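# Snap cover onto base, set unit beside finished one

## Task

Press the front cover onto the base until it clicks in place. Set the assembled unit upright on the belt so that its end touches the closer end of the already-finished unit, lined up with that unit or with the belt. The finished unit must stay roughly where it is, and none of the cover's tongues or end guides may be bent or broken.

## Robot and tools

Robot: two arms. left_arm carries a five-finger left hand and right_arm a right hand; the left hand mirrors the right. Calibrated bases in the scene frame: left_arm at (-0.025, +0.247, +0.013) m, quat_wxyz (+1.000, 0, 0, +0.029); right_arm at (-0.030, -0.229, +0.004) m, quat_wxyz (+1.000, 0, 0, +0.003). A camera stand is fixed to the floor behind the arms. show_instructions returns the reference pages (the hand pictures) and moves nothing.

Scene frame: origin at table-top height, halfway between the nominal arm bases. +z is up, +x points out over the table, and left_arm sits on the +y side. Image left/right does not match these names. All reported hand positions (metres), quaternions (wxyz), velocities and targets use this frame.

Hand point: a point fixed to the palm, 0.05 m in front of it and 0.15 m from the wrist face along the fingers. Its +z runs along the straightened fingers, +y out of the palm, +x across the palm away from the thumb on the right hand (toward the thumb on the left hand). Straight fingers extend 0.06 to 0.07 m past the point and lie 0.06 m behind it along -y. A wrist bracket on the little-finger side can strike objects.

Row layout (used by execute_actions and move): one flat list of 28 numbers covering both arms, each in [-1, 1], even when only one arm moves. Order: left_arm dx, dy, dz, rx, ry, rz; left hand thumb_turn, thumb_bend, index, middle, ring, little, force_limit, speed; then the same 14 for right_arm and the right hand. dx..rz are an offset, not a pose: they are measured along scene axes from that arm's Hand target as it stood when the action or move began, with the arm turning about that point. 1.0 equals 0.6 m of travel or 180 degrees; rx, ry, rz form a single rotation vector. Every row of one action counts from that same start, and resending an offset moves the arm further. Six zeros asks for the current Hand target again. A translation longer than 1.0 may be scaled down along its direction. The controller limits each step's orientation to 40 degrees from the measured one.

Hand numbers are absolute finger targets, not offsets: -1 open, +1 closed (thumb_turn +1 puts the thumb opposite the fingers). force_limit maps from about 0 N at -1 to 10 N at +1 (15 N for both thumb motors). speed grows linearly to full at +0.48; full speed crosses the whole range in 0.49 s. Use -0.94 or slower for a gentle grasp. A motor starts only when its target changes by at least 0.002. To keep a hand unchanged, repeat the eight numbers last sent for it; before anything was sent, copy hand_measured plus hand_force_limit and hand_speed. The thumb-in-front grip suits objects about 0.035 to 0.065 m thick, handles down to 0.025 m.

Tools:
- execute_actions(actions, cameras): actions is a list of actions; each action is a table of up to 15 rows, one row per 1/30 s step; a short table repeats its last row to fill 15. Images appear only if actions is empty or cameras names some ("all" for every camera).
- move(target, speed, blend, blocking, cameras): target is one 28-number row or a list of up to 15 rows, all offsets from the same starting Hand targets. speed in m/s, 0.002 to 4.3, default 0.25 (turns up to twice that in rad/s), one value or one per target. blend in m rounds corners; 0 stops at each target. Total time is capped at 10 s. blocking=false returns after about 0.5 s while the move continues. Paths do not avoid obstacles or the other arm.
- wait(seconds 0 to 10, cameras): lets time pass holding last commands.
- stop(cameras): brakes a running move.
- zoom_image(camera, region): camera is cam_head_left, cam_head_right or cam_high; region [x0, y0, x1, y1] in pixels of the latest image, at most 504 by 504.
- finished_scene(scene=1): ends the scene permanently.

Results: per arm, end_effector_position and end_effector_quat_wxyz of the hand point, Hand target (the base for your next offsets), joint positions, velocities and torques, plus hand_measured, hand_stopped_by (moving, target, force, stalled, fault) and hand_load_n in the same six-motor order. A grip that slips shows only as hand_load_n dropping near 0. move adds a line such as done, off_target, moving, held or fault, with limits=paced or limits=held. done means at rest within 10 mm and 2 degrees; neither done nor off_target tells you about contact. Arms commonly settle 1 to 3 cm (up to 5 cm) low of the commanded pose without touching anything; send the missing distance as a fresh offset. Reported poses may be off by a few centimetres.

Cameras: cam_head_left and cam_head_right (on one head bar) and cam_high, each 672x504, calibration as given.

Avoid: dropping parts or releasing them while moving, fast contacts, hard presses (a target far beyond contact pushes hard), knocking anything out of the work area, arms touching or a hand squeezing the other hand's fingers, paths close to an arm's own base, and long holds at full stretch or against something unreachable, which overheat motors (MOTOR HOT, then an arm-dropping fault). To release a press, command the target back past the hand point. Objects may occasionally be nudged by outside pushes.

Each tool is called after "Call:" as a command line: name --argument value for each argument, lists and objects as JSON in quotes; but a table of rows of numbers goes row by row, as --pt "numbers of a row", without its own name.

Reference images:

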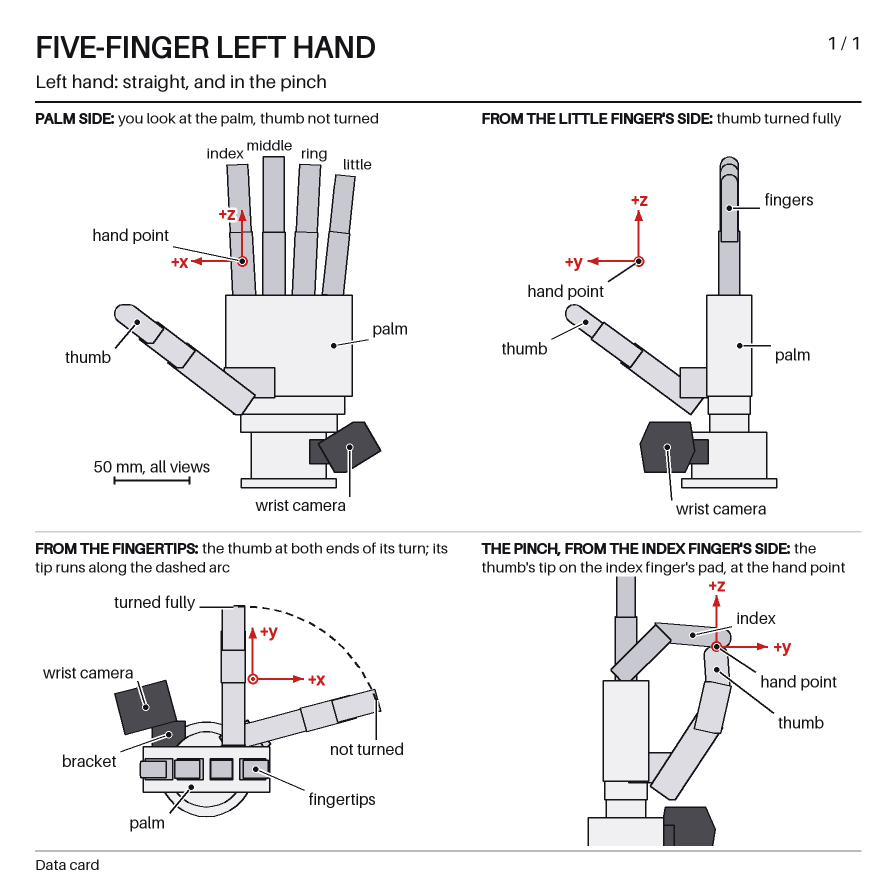

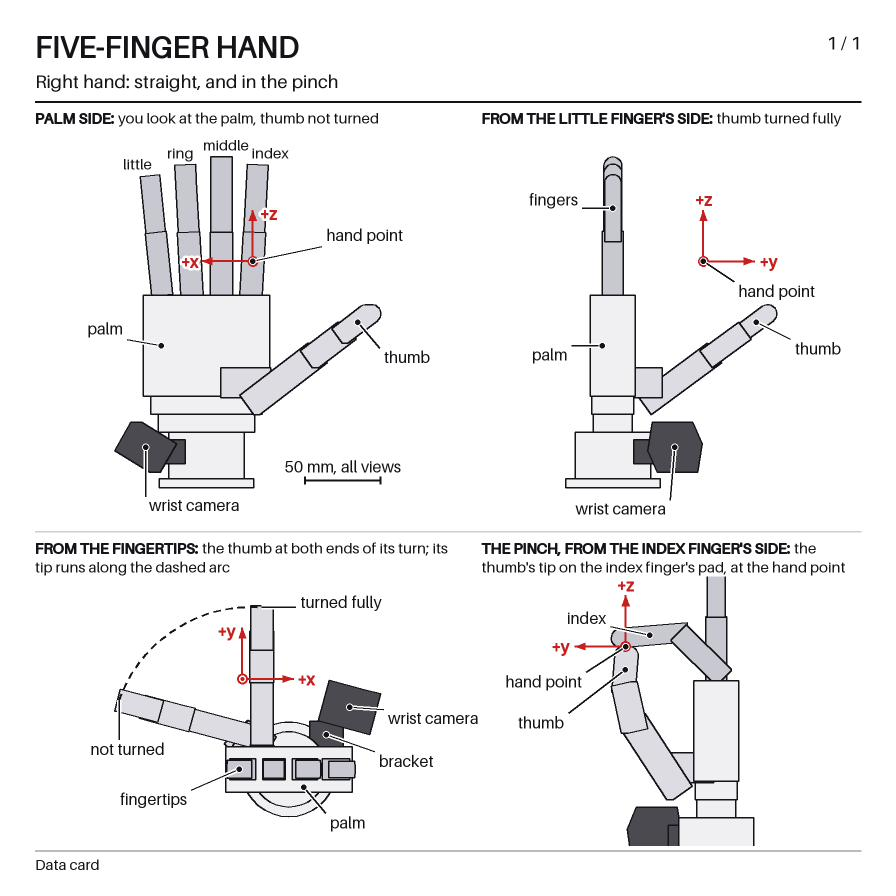

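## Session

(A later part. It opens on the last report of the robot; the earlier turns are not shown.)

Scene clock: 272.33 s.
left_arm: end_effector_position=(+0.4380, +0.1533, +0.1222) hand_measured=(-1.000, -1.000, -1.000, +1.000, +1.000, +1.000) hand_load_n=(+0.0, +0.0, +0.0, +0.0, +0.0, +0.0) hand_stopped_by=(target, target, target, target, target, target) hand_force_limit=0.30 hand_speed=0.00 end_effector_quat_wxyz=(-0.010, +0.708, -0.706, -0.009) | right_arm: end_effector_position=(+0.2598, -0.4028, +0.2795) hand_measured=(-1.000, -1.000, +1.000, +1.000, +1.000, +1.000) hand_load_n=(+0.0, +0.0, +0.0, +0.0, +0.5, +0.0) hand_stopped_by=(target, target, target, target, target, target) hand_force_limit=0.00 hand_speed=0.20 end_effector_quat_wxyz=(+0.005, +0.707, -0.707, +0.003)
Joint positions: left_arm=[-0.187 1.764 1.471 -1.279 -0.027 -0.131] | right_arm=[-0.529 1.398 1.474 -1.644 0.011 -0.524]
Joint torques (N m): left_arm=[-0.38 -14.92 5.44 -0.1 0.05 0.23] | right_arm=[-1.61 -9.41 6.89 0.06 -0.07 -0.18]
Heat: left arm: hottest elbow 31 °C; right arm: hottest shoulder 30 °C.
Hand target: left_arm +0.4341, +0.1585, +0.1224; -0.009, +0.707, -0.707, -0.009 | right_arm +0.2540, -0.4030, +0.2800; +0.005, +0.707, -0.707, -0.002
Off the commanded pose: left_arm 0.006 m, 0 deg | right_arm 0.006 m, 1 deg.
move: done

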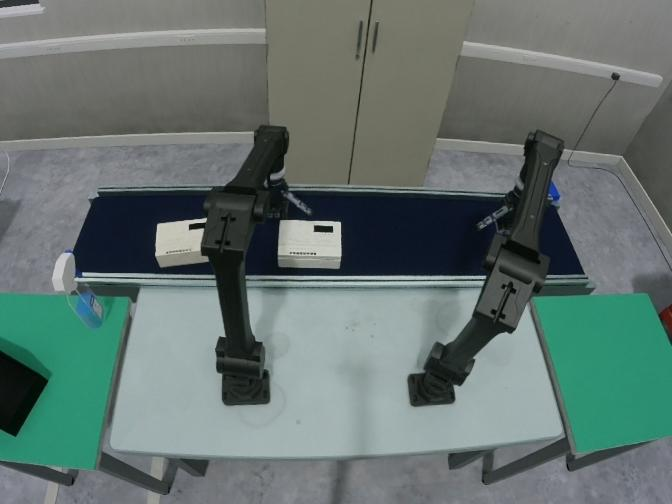

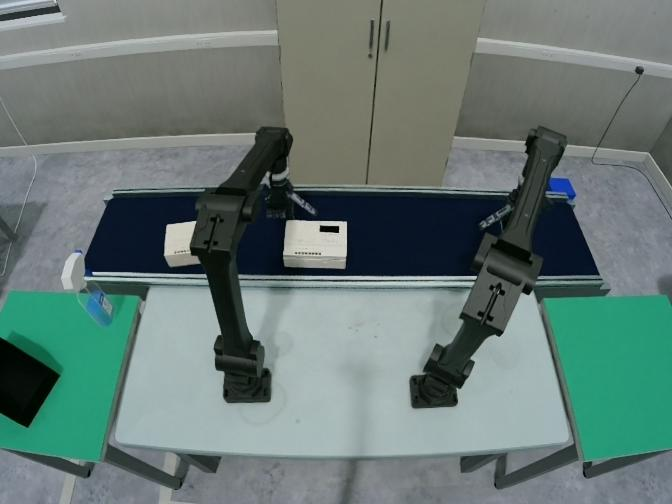

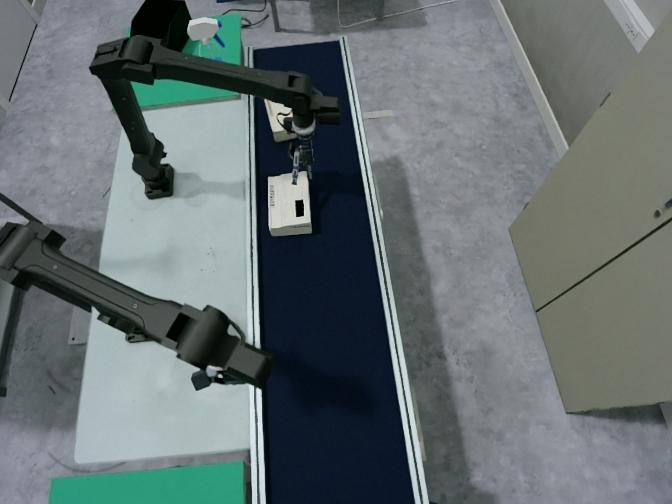

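Call:
move --target '[-0.0100, 0, 0, 0, 0, 0, -1, -1, -1, 1, 1, 1, 0.3, 0, 0, 0, 0, 0, 0, 0, -1, -1, 1, 1, 1, 1, 0, 0.2]' --speed 0.03 --cameras '["cam_high", "cam_head_right", "cam_head_left"]'

Call:
zoom_image --camera "cam_high" --region '[300, 168, 318, 186]'

Call:
zoom_image --camera "cam_head_right" --region '[278, 248, 314, 272]'

Scene clock: 273.73 s.
left_arm: end_effector_position=(+0.4331, +0.1543, +0.1222) hand_measured=(-1.000, -1.000, -1.000, +1.000, +1.000, +1.000) hand_load_n=(+0.0, +0.0, +0.0, +0.0, +0.0, +0.0) hand_stopped_by=(target, target, target, target, target, target) hand_force_limit=0.30 hand_speed=0.00 end_effector_quat_wxyz=(-0.011, +0.708, -0.706, -0.008) | right_arm: end_effector_position=(+0.2598, -0.4028, +0.2795) hand_measured=(-1.000, -1.000, +1.000, +1.000, +1.000, +1.000) hand_load_n=(+0.0, +0.0, +0.0, +0.0, +0.0, +0.0) hand_stopped_by=(target, target, target, target, target, target) hand_force_limit=0.00 hand_speed=0.20 end_effector_quat_wxyz=(+0.005, +0.707, -0.707, +0.003)
Joint positions: left_arm=[-0.186 1.751 1.453 -1.273 -0.027 -0.131] | right_arm=[-0.529 1.398 1.474 -1.644 0.011 -0.524]
Joint torques (N m): left_arm=[-0.62 -14.8 5.26 -0.14 0.05 0.22] | right_arm=[-1.61 -9.47 6.87 0.08 -0.07 -0.18]
Heat: left arm: hottest elbow 31 °C; right arm: hottest shoulder 30 °C.
Hand target: left_arm +0.4282, +0.1584, +0.1225; -0.009, +0.707, -0.707, -0.009 | right_arm +0.2540, -0.4030, +0.2800; +0.005, +0.707, -0.707, -0.002
Off the commanded pose: left_arm 0.007 m, 0 deg | right_arm 0.006 m, 1 deg.
move: done

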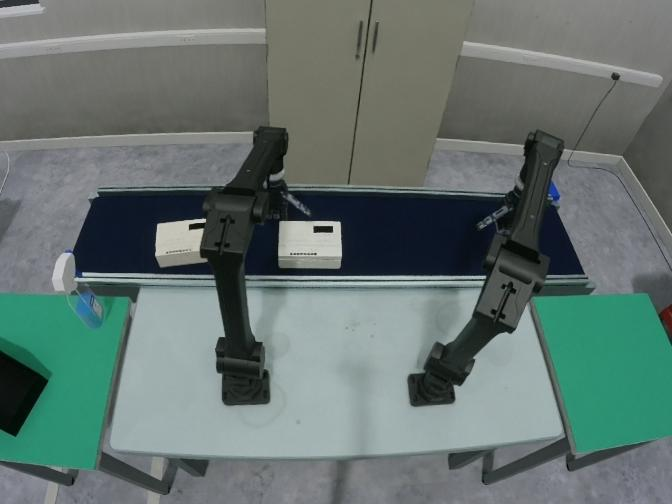

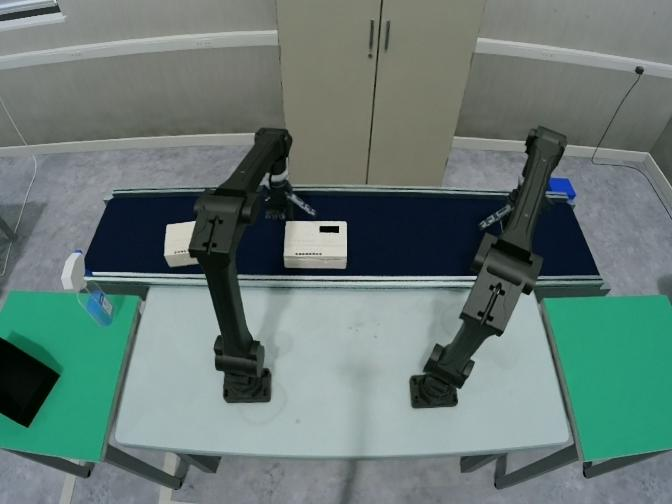

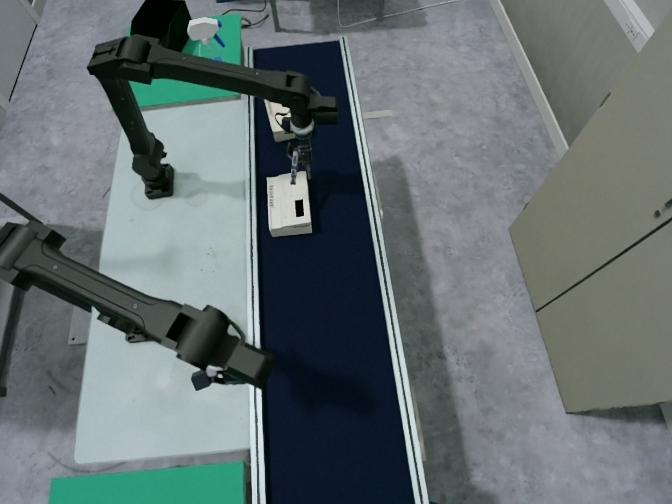

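Scaled by 28.000 from the camera's 672x504 image, which has a finer 960x720 frame.

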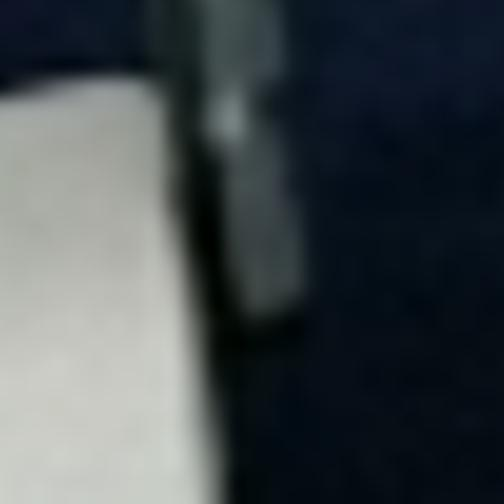

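Scaled by 14.000 from the camera's 672x504 image, which has a finer 960x720 frame.

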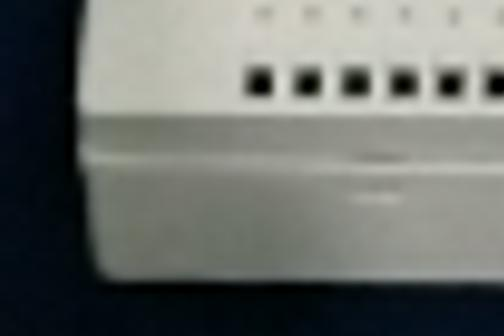

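Call:
zoom_image --camera "cam_head_right" --region '[280, 250, 298, 268]'

Call:
zoom_image --camera "cam_head_right" --region '[312, 248, 348, 272]'

Call:
zoom_image --camera "cam_high" --region '[298, 218, 316, 236]'

Call:
zoom_image --camera "cam_high" --region '[264, 222, 282, 240]'

Call:
zoom_image --camera "cam_high" --region '[300, 184, 318, 202]'

Scaled by 28.000 from the camera's 672x504 image, which has a finer 960x720 frame.

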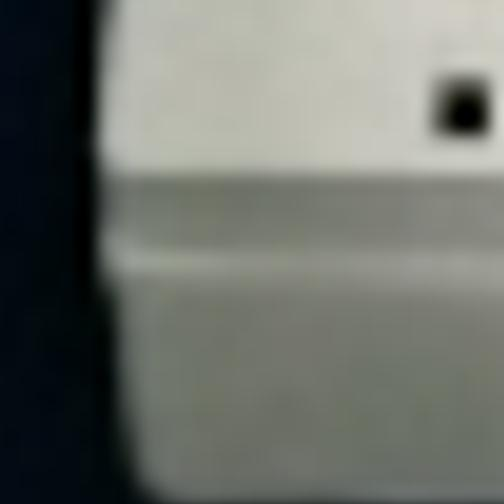

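Scaled by 14.000 from the camera's 672x504 image, which has a finer 960x720 frame.

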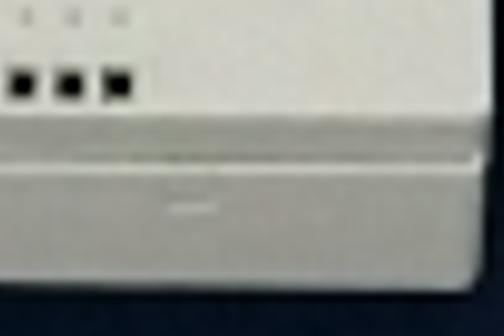

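Scaled by 28.000 from the camera's 672x504 image, which has a finer 960x720 frame.

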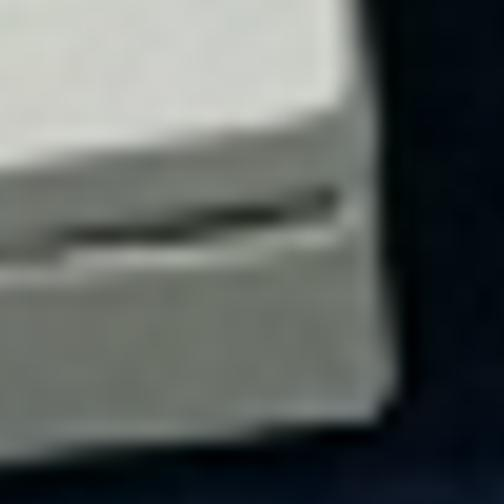

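Scaled by 28.000 from the camera's 672x504 image, which has a finer 960x720 frame.

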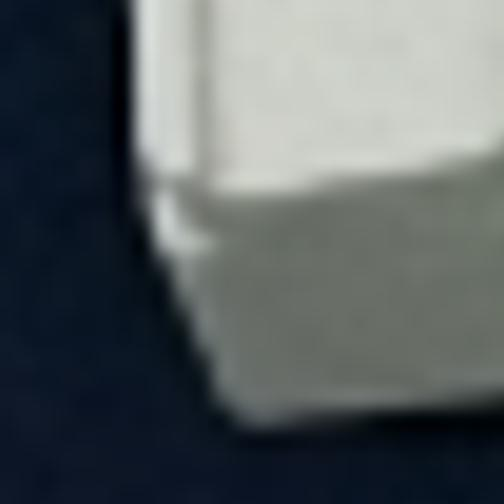

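Scaled by 28.000 from the camera's 672x504 image, which has a finer 960x720 frame.

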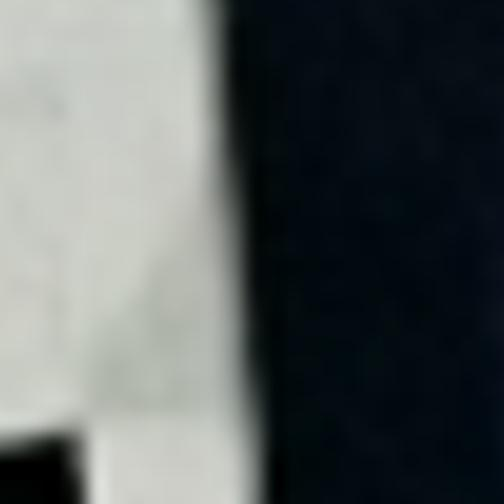

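Call:
move --pt "0.033 0 0 0 0 0 -1 -1 -1 1 1 1 0.3 0 0 0 0 0 0 0 -1 -1 1 1 1 1 0 0.2" --pt "0.033 -0.05 0.11 0 0 0 -1 -1 -1 1 1 1 0.3 0 0 0 0 0 0 0 -1 -1 1 1 1 1 0 0.2" --pt "0.01 -0.235 0.105 0 0 0 -1 -1 1 1 1 1 0.3 0 0 0 0 0 0 0 -1 -1 1 1 1 1 0 0.2" --speed '[0.12, 0.2, 0.2]' --blend '[0.006, 0.015, 0]' --cameras '["all"]'

Call:
zoom_image --camera "cam_high" --region '[255, 165, 335, 245]'

Scene clock: 277.73 s.
left_arm: end_effector_position=(+0.4193, +0.0229, +0.1756) hand_measured=(-1.000, -1.000, +1.000, +1.000, +1.000, +1.000) hand_load_n=(+0.0, -0.5, +0.0, +0.0, +0.0, +0.0) hand_stopped_by=(target, target, target, target, target, target) hand_force_limit=0.30 hand_speed=0.00 end_effector_quat_wxyz=(-0.002, +0.703, -0.711, -0.021) | right_arm: end_effector_position=(+0.2598, -0.4028, +0.2795) hand_measured=(-1.000, -1.000, +1.000, +1.000, +1.000, +1.000) hand_load_n=(+0.0, +0.0, +0.0, +0.0, +0.0, +0.0) hand_stopped_by=(target, target, target, target, target, target) hand_force_limit=0.00 hand_speed=0.20 end_effector_quat_wxyz=(+0.005, +0.707, -0.707, +0.003)
Joint positions: left_arm=[-0.432 1.795 1.653 -1.465 -0.021 -0.362] | right_arm=[-0.529 1.398 1.474 -1.644 0.011 -0.524]
Joint torques (N m): left_arm=[-1.08 -13.74 10.11 -0.54 -0.12 0] | right_arm=[-1.61 -9.47 6.87 0.08 -0.07 -0.18]
Heat: left arm: hottest elbow 31 °C; right arm: hottest shoulder 30 °C.
Hand target: left_arm +0.4342, +0.0175, +0.1854; -0.009, +0.707, -0.707, -0.009 | right_arm +0.2540, -0.4030, +0.2800; +0.005, +0.707, -0.707, -0.002
Off the commanded pose: left_arm 0.019 m, 2 deg | right_arm 0.006 m, 1 deg.
move: off_target (left_arm); target 3's new numbers were sent with left_arm's hand 0.019 m and 2 deg from that target

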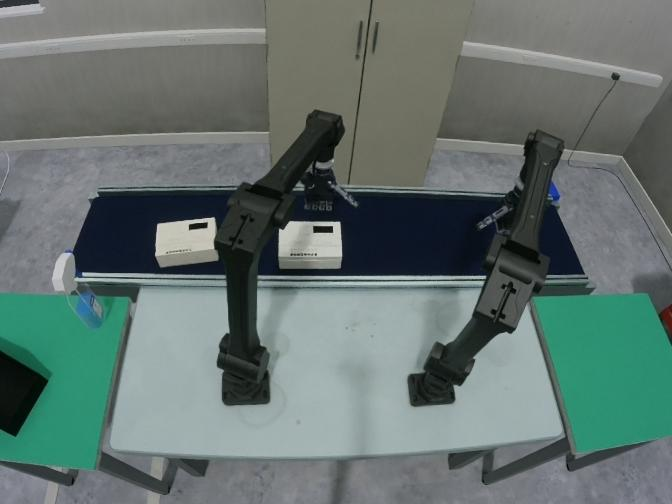

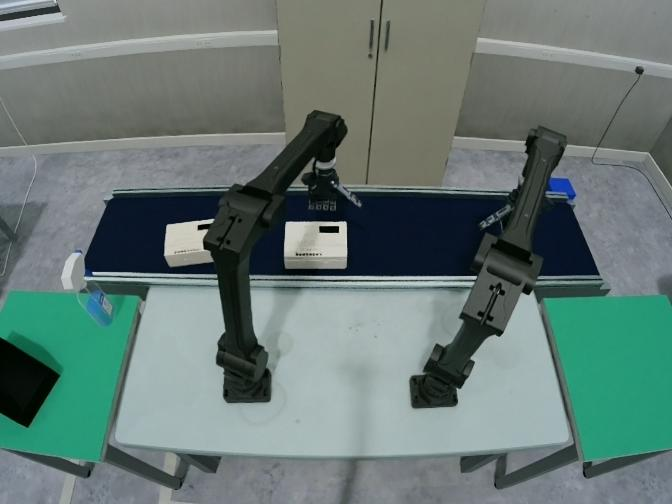

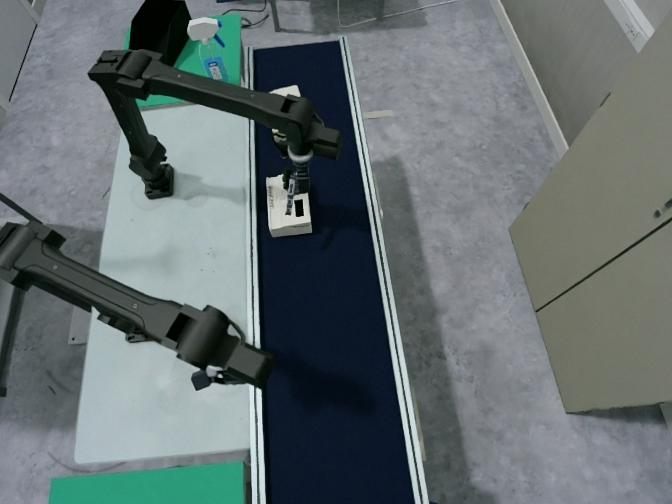

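Scaled by 6.300 from the camera's 672x504 image, which has a finer 960x720 frame.

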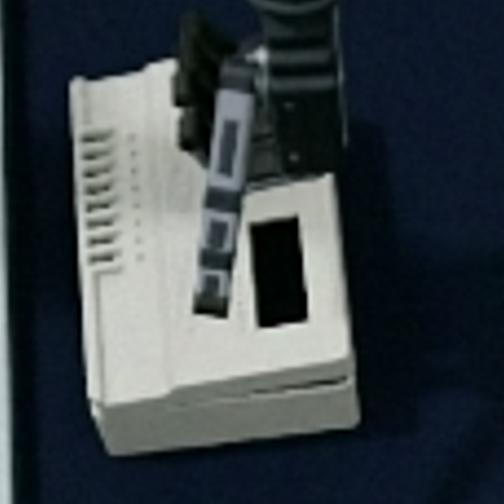

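Call:
move --pt "-0.006 -0.008 -0.125 0 0 0 -1 -1 1 1 1 1 0.3 0 0 0 0 0 0 0 -1 -1 1 1 1 1 0 0.2" --pt "-0.006 -0.008 -0.168 0 0 0 -1 -1 1 1 1 1 0.3 0 0 0 0 0 0 0 -1 -1 1 1 1 1 0 0.2" --speed '[0.15, 0.05]' --blend '[0.01, 0]' --cameras '["all"]'

Call:
zoom_image --camera "cam_high" --region '[255, 165, 335, 245]'

Call:
zoom_image --camera "cam_high" --region '[298, 218, 316, 236]'

Scene clock: 280.27 s.
left_arm: end_effector_position=(+0.4346, +0.0153, +0.0969) hand_measured=(-1.000, -1.000, +1.000, +1.000, +1.000, +1.000) hand_load_n=(+0.0, +0.0, +0.0, +0.0, +0.0, +0.0) hand_stopped_by=(target, target, target, target, target, target) hand_force_limit=0.30 hand_speed=0.00 end_effector_quat_wxyz=(-0.012, +0.706, -0.708, +0.000) | right_arm: end_effector_position=(+0.2598, -0.4028, +0.2795) hand_measured=(-1.000, -1.000, +1.000, +1.000, +1.000, +1.000) hand_load_n=(+0.0, -0.5, +0.0, +0.5, +0.0, +0.0) hand_stopped_by=(target, target, target, target, target, target) hand_force_limit=0.00 hand_speed=0.20 end_effector_quat_wxyz=(+0.005, +0.707, -0.707, +0.003)
Joint positions: left_arm=[-0.434 1.852 1.529 -1.237 -0.021 -0.372] | right_arm=[-0.529 1.398 1.474 -1.644 0.011 -0.524]
Joint torques (N m): left_arm=[-1.55 -14.21 5.44 0.17 -0.12 0] | right_arm=[-1.61 -9.41 6.87 0.08 -0.06 -0.18]
Heat: left arm: hottest elbow 31 °C; right arm: hottest shoulder 30 °C.
Hand target: left_arm +0.4306, +0.0127, +0.0846; -0.009, +0.707, -0.707, -0.009 | right_arm +0.2540, -0.4030, +0.2800; +0.005, +0.707, -0.707, -0.002
Off the commanded pose: left_arm 0.013 m, 1 deg | right_arm 0.006 m, 1 deg.
move: off_target (left_arm)

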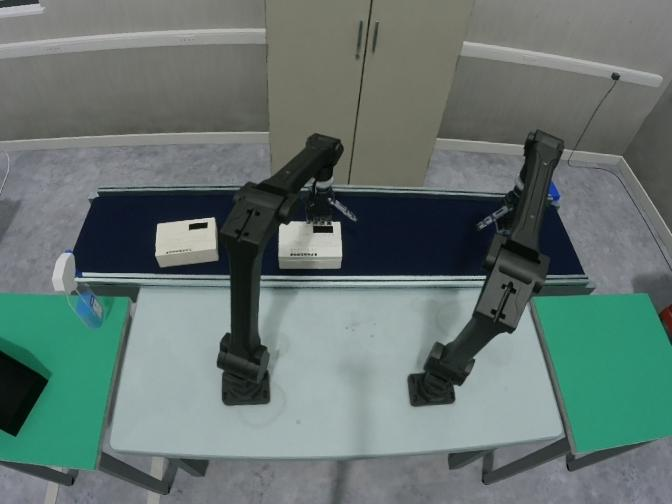

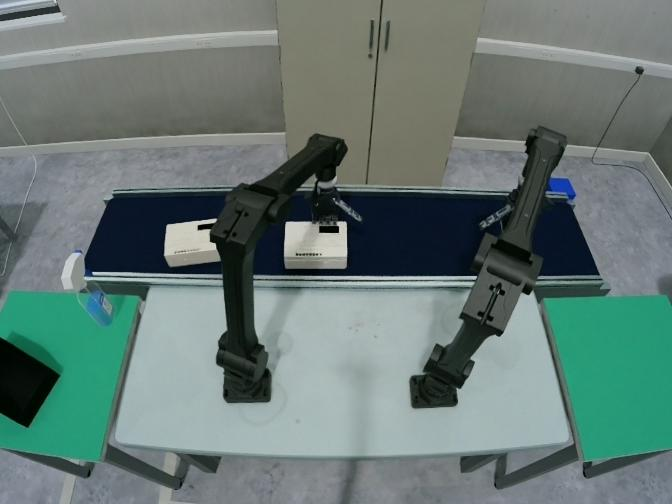

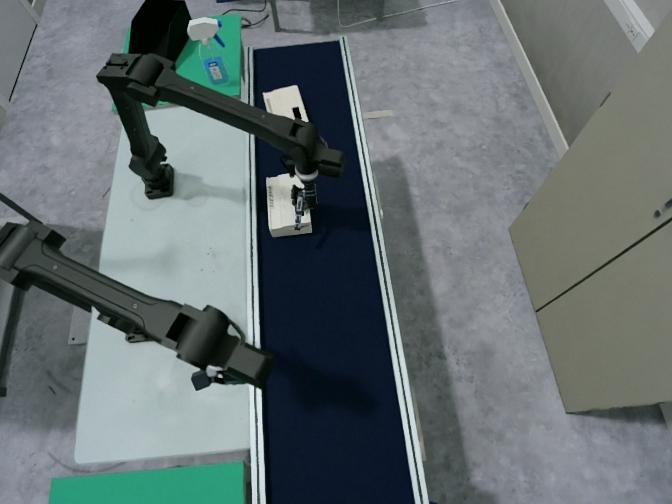

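Scaled by 6.300 from the camera's 672x504 image, which has a finer 960x720 frame.

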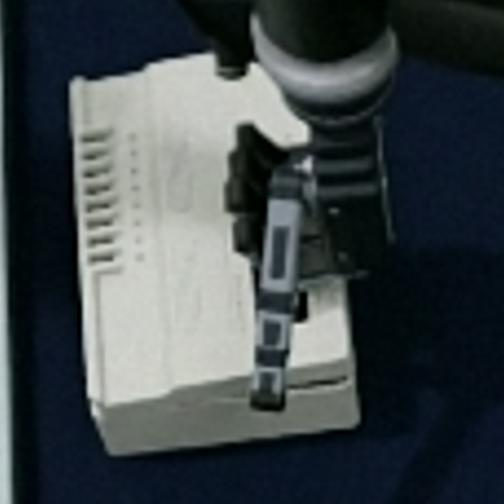

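Scaled by 28.000 from the camera's 672x504 image, which has a finer 960x720 frame.

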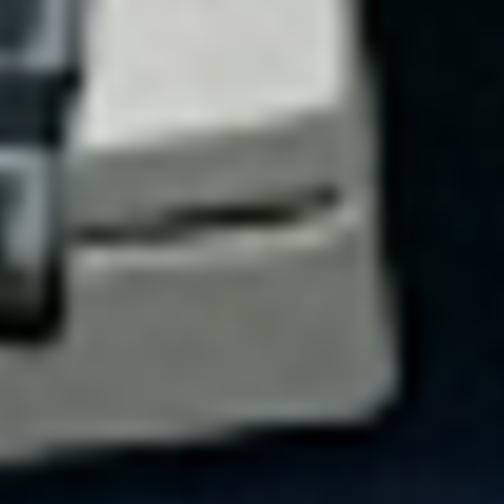

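Call:
move --target '[-0.005, -0.004, -0.027, 0, 0, 0, -1, -1, 1, 1, 1, 1, 0.3, 0, 0, 0, 0, 0, 0, 0, -1, -1, 1, 1, 1, 1, 0, 0.2]' --speed 0.05 --cameras '["cam_high", "cam_head_right", "cam_head_left"]'

Call:
zoom_image --camera "cam_high" --region '[298, 218, 316, 236]'

Call:
zoom_image --camera "cam_head_right" --region '[312, 248, 348, 272]'

Scene clock: 281.57 s.
left_arm: end_effector_position=(+0.4322, +0.0137, +0.0817) hand_measured=(-1.000, -1.000, +1.000, +1.000, +1.000, +1.000) hand_load_n=(+0.0, +0.0, +0.0, +0.0, +0.0, +0.0) hand_stopped_by=(target, target, target, target, target, target) hand_force_limit=0.30 hand_speed=0.00 end_effector_quat_wxyz=(-0.012, +0.706, -0.708, +0.000) | right_arm: end_effector_position=(+0.2598, -0.4028, +0.2795) hand_measured=(-1.000, -1.000, +1.000, +1.000, +1.000, +1.000) hand_load_n=(+0.0, +0.0, +0.0, +0.0, +0.0, +0.0) hand_stopped_by=(target, target, target, target, target, target) hand_force_limit=0.00 hand_speed=0.20 end_effector_quat_wxyz=(+0.005, +0.707, -0.707, +0.003)
Joint positions: left_arm=[-0.438 1.862 1.501 -1.2 -0.021 -0.377] | right_arm=[-0.529 1.398 1.474 -1.644 0.011 -0.524]
Joint torques (N m): left_arm=[-1.85 -13.92 5.35 0.24 -0.13 -0.01] | right_arm=[-1.61 -9.47 6.89 0.08 -0.06 -0.18]
Heat: left arm: hottest elbow 31 °C; right arm: hottest shoulder 30 °C.
Hand target: left_arm +0.4276, +0.0103, +0.0685; -0.009, +0.707, -0.707, -0.009 | right_arm +0.2540, -0.4030, +0.2800; +0.005, +0.707, -0.707, -0.002
Off the commanded pose: left_arm 0.014 m, 1 deg | right_arm 0.006 m, 1 deg.
move: off_target (left_arm)

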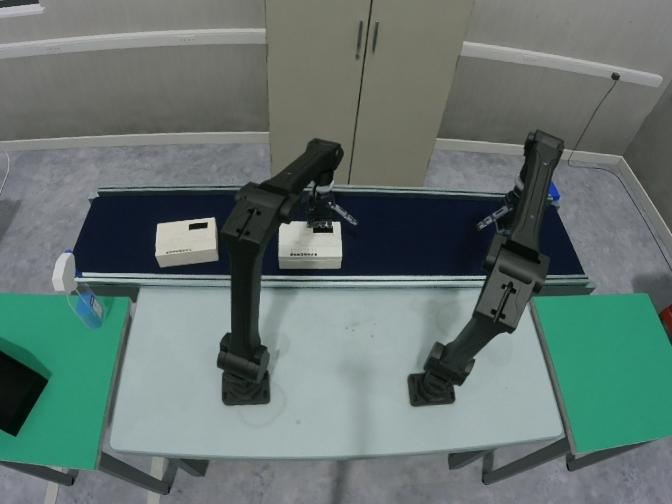

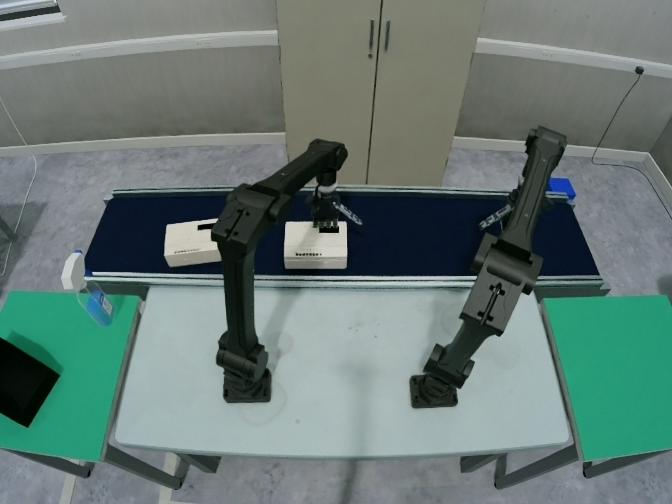

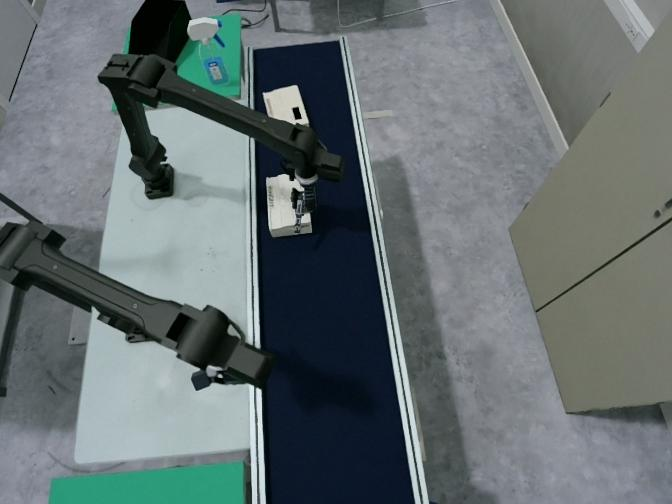

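Scaled by 28.000 from the camera's 672x504 image, which has a finer 960x720 frame.

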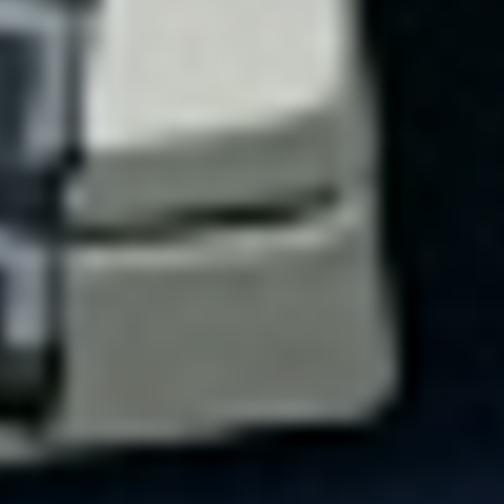

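Scaled by 14.000 from the camera's 672x504 image, which has a finer 960x720 frame.

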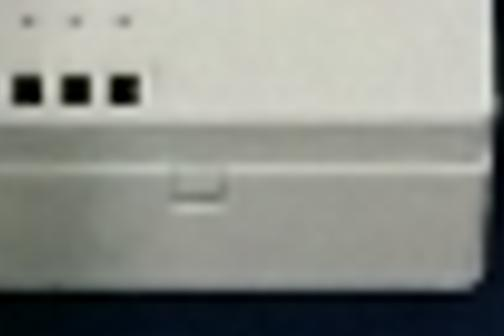

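Call:
move --target '[-0.003, 0, -0.012, 0, 0, 0, -1, -1, 1, 1, 1, 1, 0.3, 0, 0, 0, 0, 0, 0, 0, -1, -1, 1, 1, 1, 1, 0, 0.2]' --speed 0.05 --cameras '["cam_high", "cam_head_right", "cam_head_left"]'

Call:
zoom_image --camera "cam_high" --region '[298, 218, 316, 236]'

Call:
zoom_image --camera "cam_head_right" --region '[312, 248, 348, 272]'

Call:
zoom_image --camera "cam_head_right" --region '[278, 248, 314, 272]'

Scene clock: 282.70 s.
left_arm: end_effector_position=(+0.4324, +0.0137, +0.0803) hand_measured=(-1.000, -1.000, +1.000, +1.000, +1.000, +1.000) hand_load_n=(+0.0, +0.0, -1.5, +0.0, +0.0, -0.5) hand_stopped_by=(target, target, target, target, target, target) hand_force_limit=0.30 hand_speed=0.00 end_effector_quat_wxyz=(-0.013, +0.706, -0.708, +0.003) | right_arm: end_effector_position=(+0.2598, -0.4028, +0.2795) hand_measured=(-1.000, -1.000, +1.000, +1.000, +1.000, +1.000) hand_load_n=(+0.0, +0.0, +0.0, +0.0, +0.0, +0.0) hand_stopped_by=(target, target, target, target, target, target) hand_force_limit=0.00 hand_speed=0.20 end_effector_quat_wxyz=(+0.005, +0.707, -0.707, +0.003)
Joint positions: left_arm=[-0.438 1.86 1.494 -1.191 -0.021 -0.377] | right_arm=[-0.529 1.398 1.474 -1.644 0.011 -0.524]
Joint torques (N m): left_arm=[-1.96 -13.57 4.64 0.55 -0.13 -0.02] | right_arm=[-1.61 -9.47 6.86 0.08 -0.07 -0.17]
Heat: left arm: hottest elbow 31 °C; right arm: hottest shoulder 30 °C.
Hand target: left_arm +0.4257, +0.0104, +0.0612; -0.009, +0.707, -0.707, -0.009 | right_arm +0.2540, -0.4030, +0.2800; +0.005, +0.707, -0.707, -0.002
Off the commanded pose: left_arm 0.020 m, 1 deg | right_arm 0.006 m, 1 deg.
move: off_target (left_arm)

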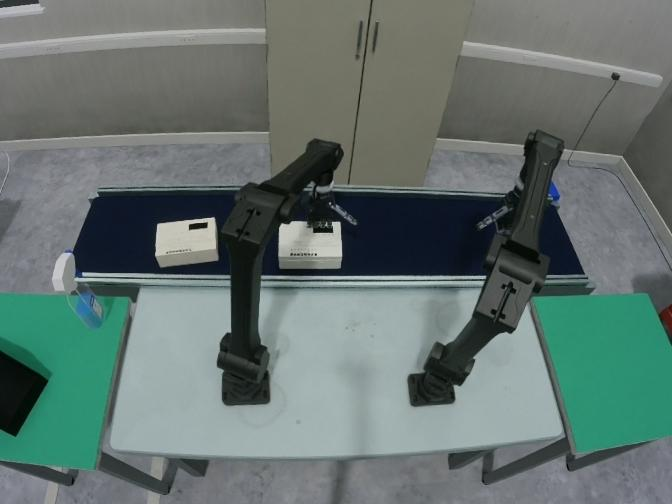

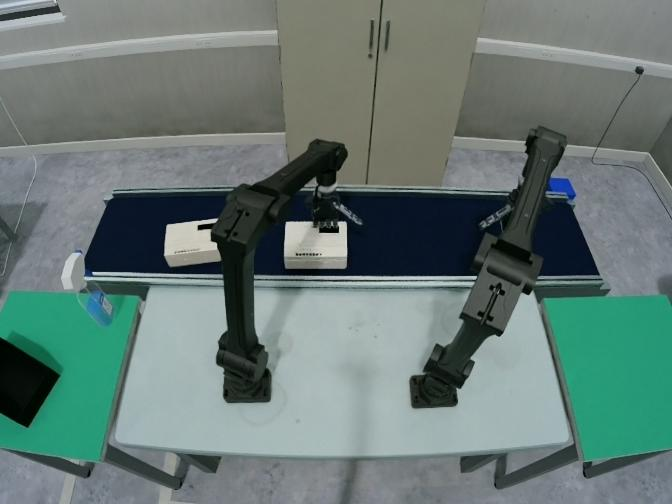

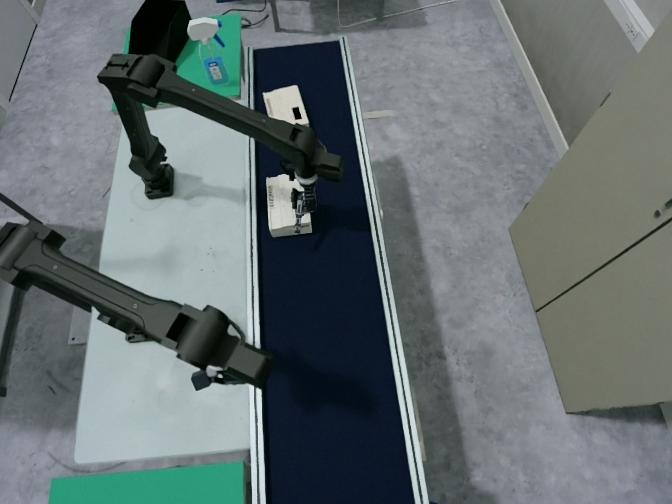

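Scaled by 28.000 from the camera's 672x504 image, which has a finer 960x720 frame.

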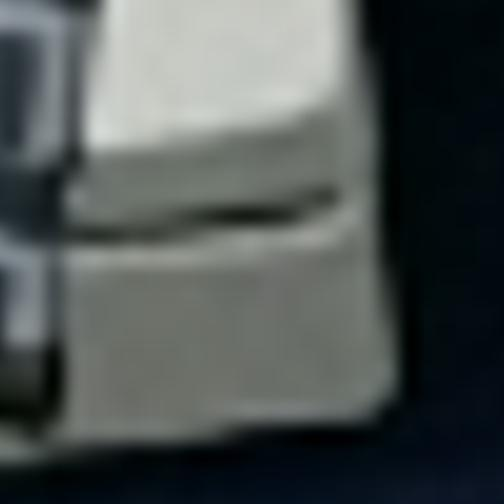

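Scaled by 14.000 from the camera's 672x504 image, which has a finer 960x720 frame.

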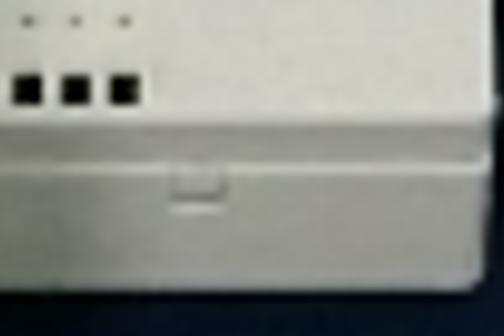

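Scaled by 14.000 from the camera's 672x504 image, which has a finer 960x720 frame.

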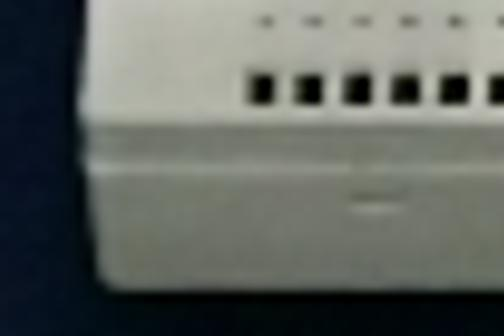

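Call:
move --target '[-0.005, 0, -0.02, 0, 0, 0, -1, -1, 1, 1, 1, 1, 0.3, 0, 0, 0, 0, 0, 0, 0, -1, -1, 1, 1, 1, 1, 0, 0.2]' --speed 0.05 --cameras '["cam_high", "cam_head_right", "cam_head_left"]'

Call:
zoom_image --camera "cam_high" --region '[298, 218, 316, 236]'

Call:
zoom_image --camera "cam_head_right" --region '[312, 248, 348, 272]'

Scene clock: 284.17 s.
left_arm: end_effector_position=(+0.4321, +0.0135, +0.0793) hand_measured=(-1.000, -1.000, +1.000, +1.000, +1.000, +1.000) hand_load_n=(+0.0, -0.5, -1.0, +0.0, -0.5, -1.5) hand_stopped_by=(target, target, target, target, target, target) hand_force_limit=0.30 hand_speed=0.00 end_effector_quat_wxyz=(-0.017, +0.706, -0.708, +0.011) | right_arm: end_effector_position=(+0.2598, -0.4028, +0.2795) hand_measured=(-1.000, -1.000, +1.000, +1.000, +1.000, +1.000) hand_load_n=(+0.5, +0.0, +0.5, +0.0, +0.0, +0.0) hand_stopped_by=(target, target, target, target, target, target) hand_force_limit=0.00 hand_speed=0.20 end_effector_quat_wxyz=(+0.005, +0.707, -0.707, +0.003)
Joint positions: left_arm=[-0.439 1.847 1.475 -1.164 -0.021 -0.377] | right_arm=[-0.529 1.398 1.474 -1.644 0.011 -0.524]
Joint torques (N m): left_arm=[-2.08 -12.22 4.16 0.76 -0.13 -0.05] | right_arm=[-1.61 -9.47 6.87 0.08 -0.07 -0.18]
Heat: left arm: hottest elbow 31 °C; right arm: hottest shoulder 30 °C.
Hand target: left_arm +0.4227, +0.0103, +0.0493; -0.009, +0.707, -0.707, -0.009 | right_arm +0.2540, -0.4030, +0.2800; +0.005, +0.707, -0.707, -0.002
Off the commanded pose: left_arm 0.032 m, 3 deg | right_arm 0.006 m, 1 deg.
move: off_target (left_arm)

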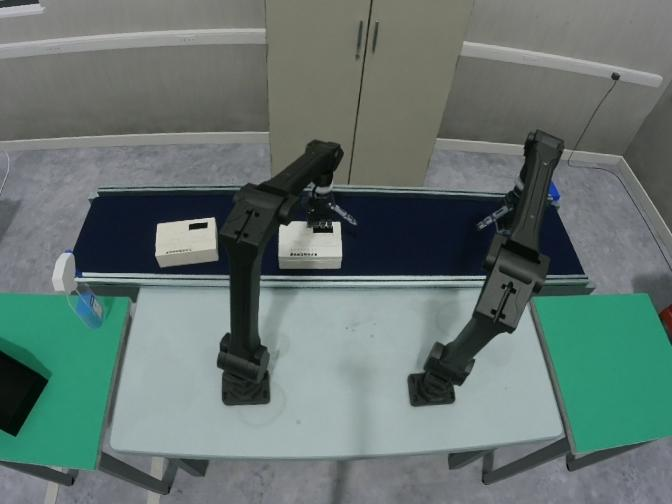

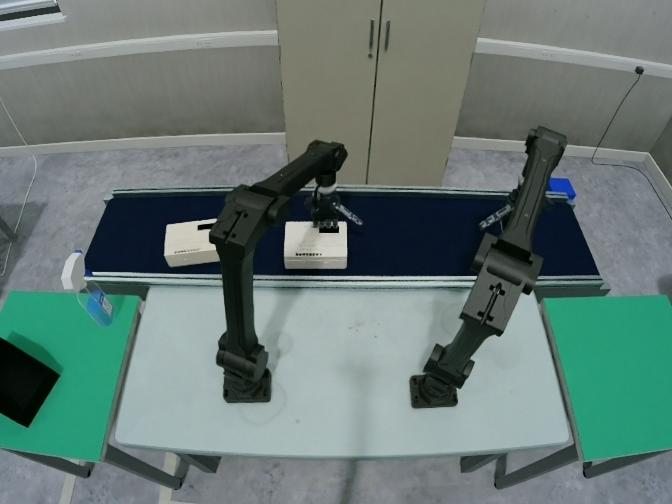

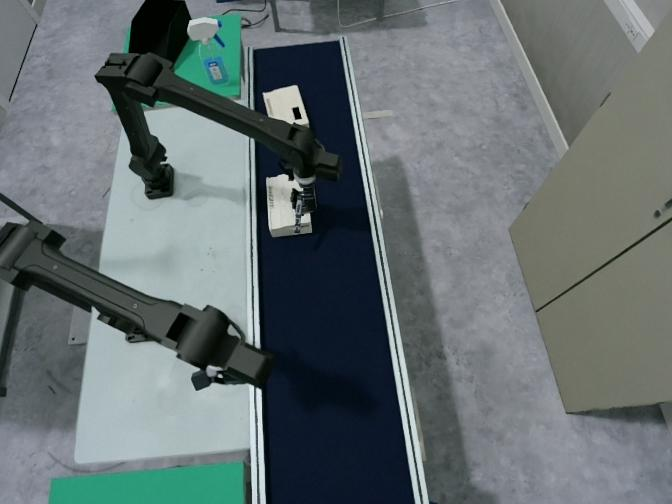

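Scaled by 28.000 from the camera's 672x504 image, which has a finer 960x720 frame.

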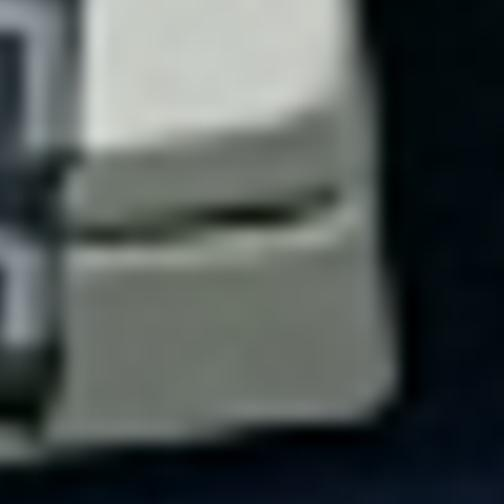

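Scaled by 14.000 from the camera's 672x504 image, which has a finer 960x720 frame.

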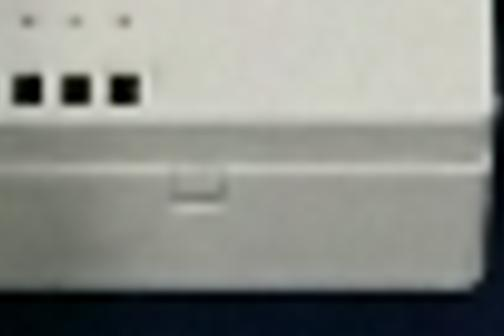

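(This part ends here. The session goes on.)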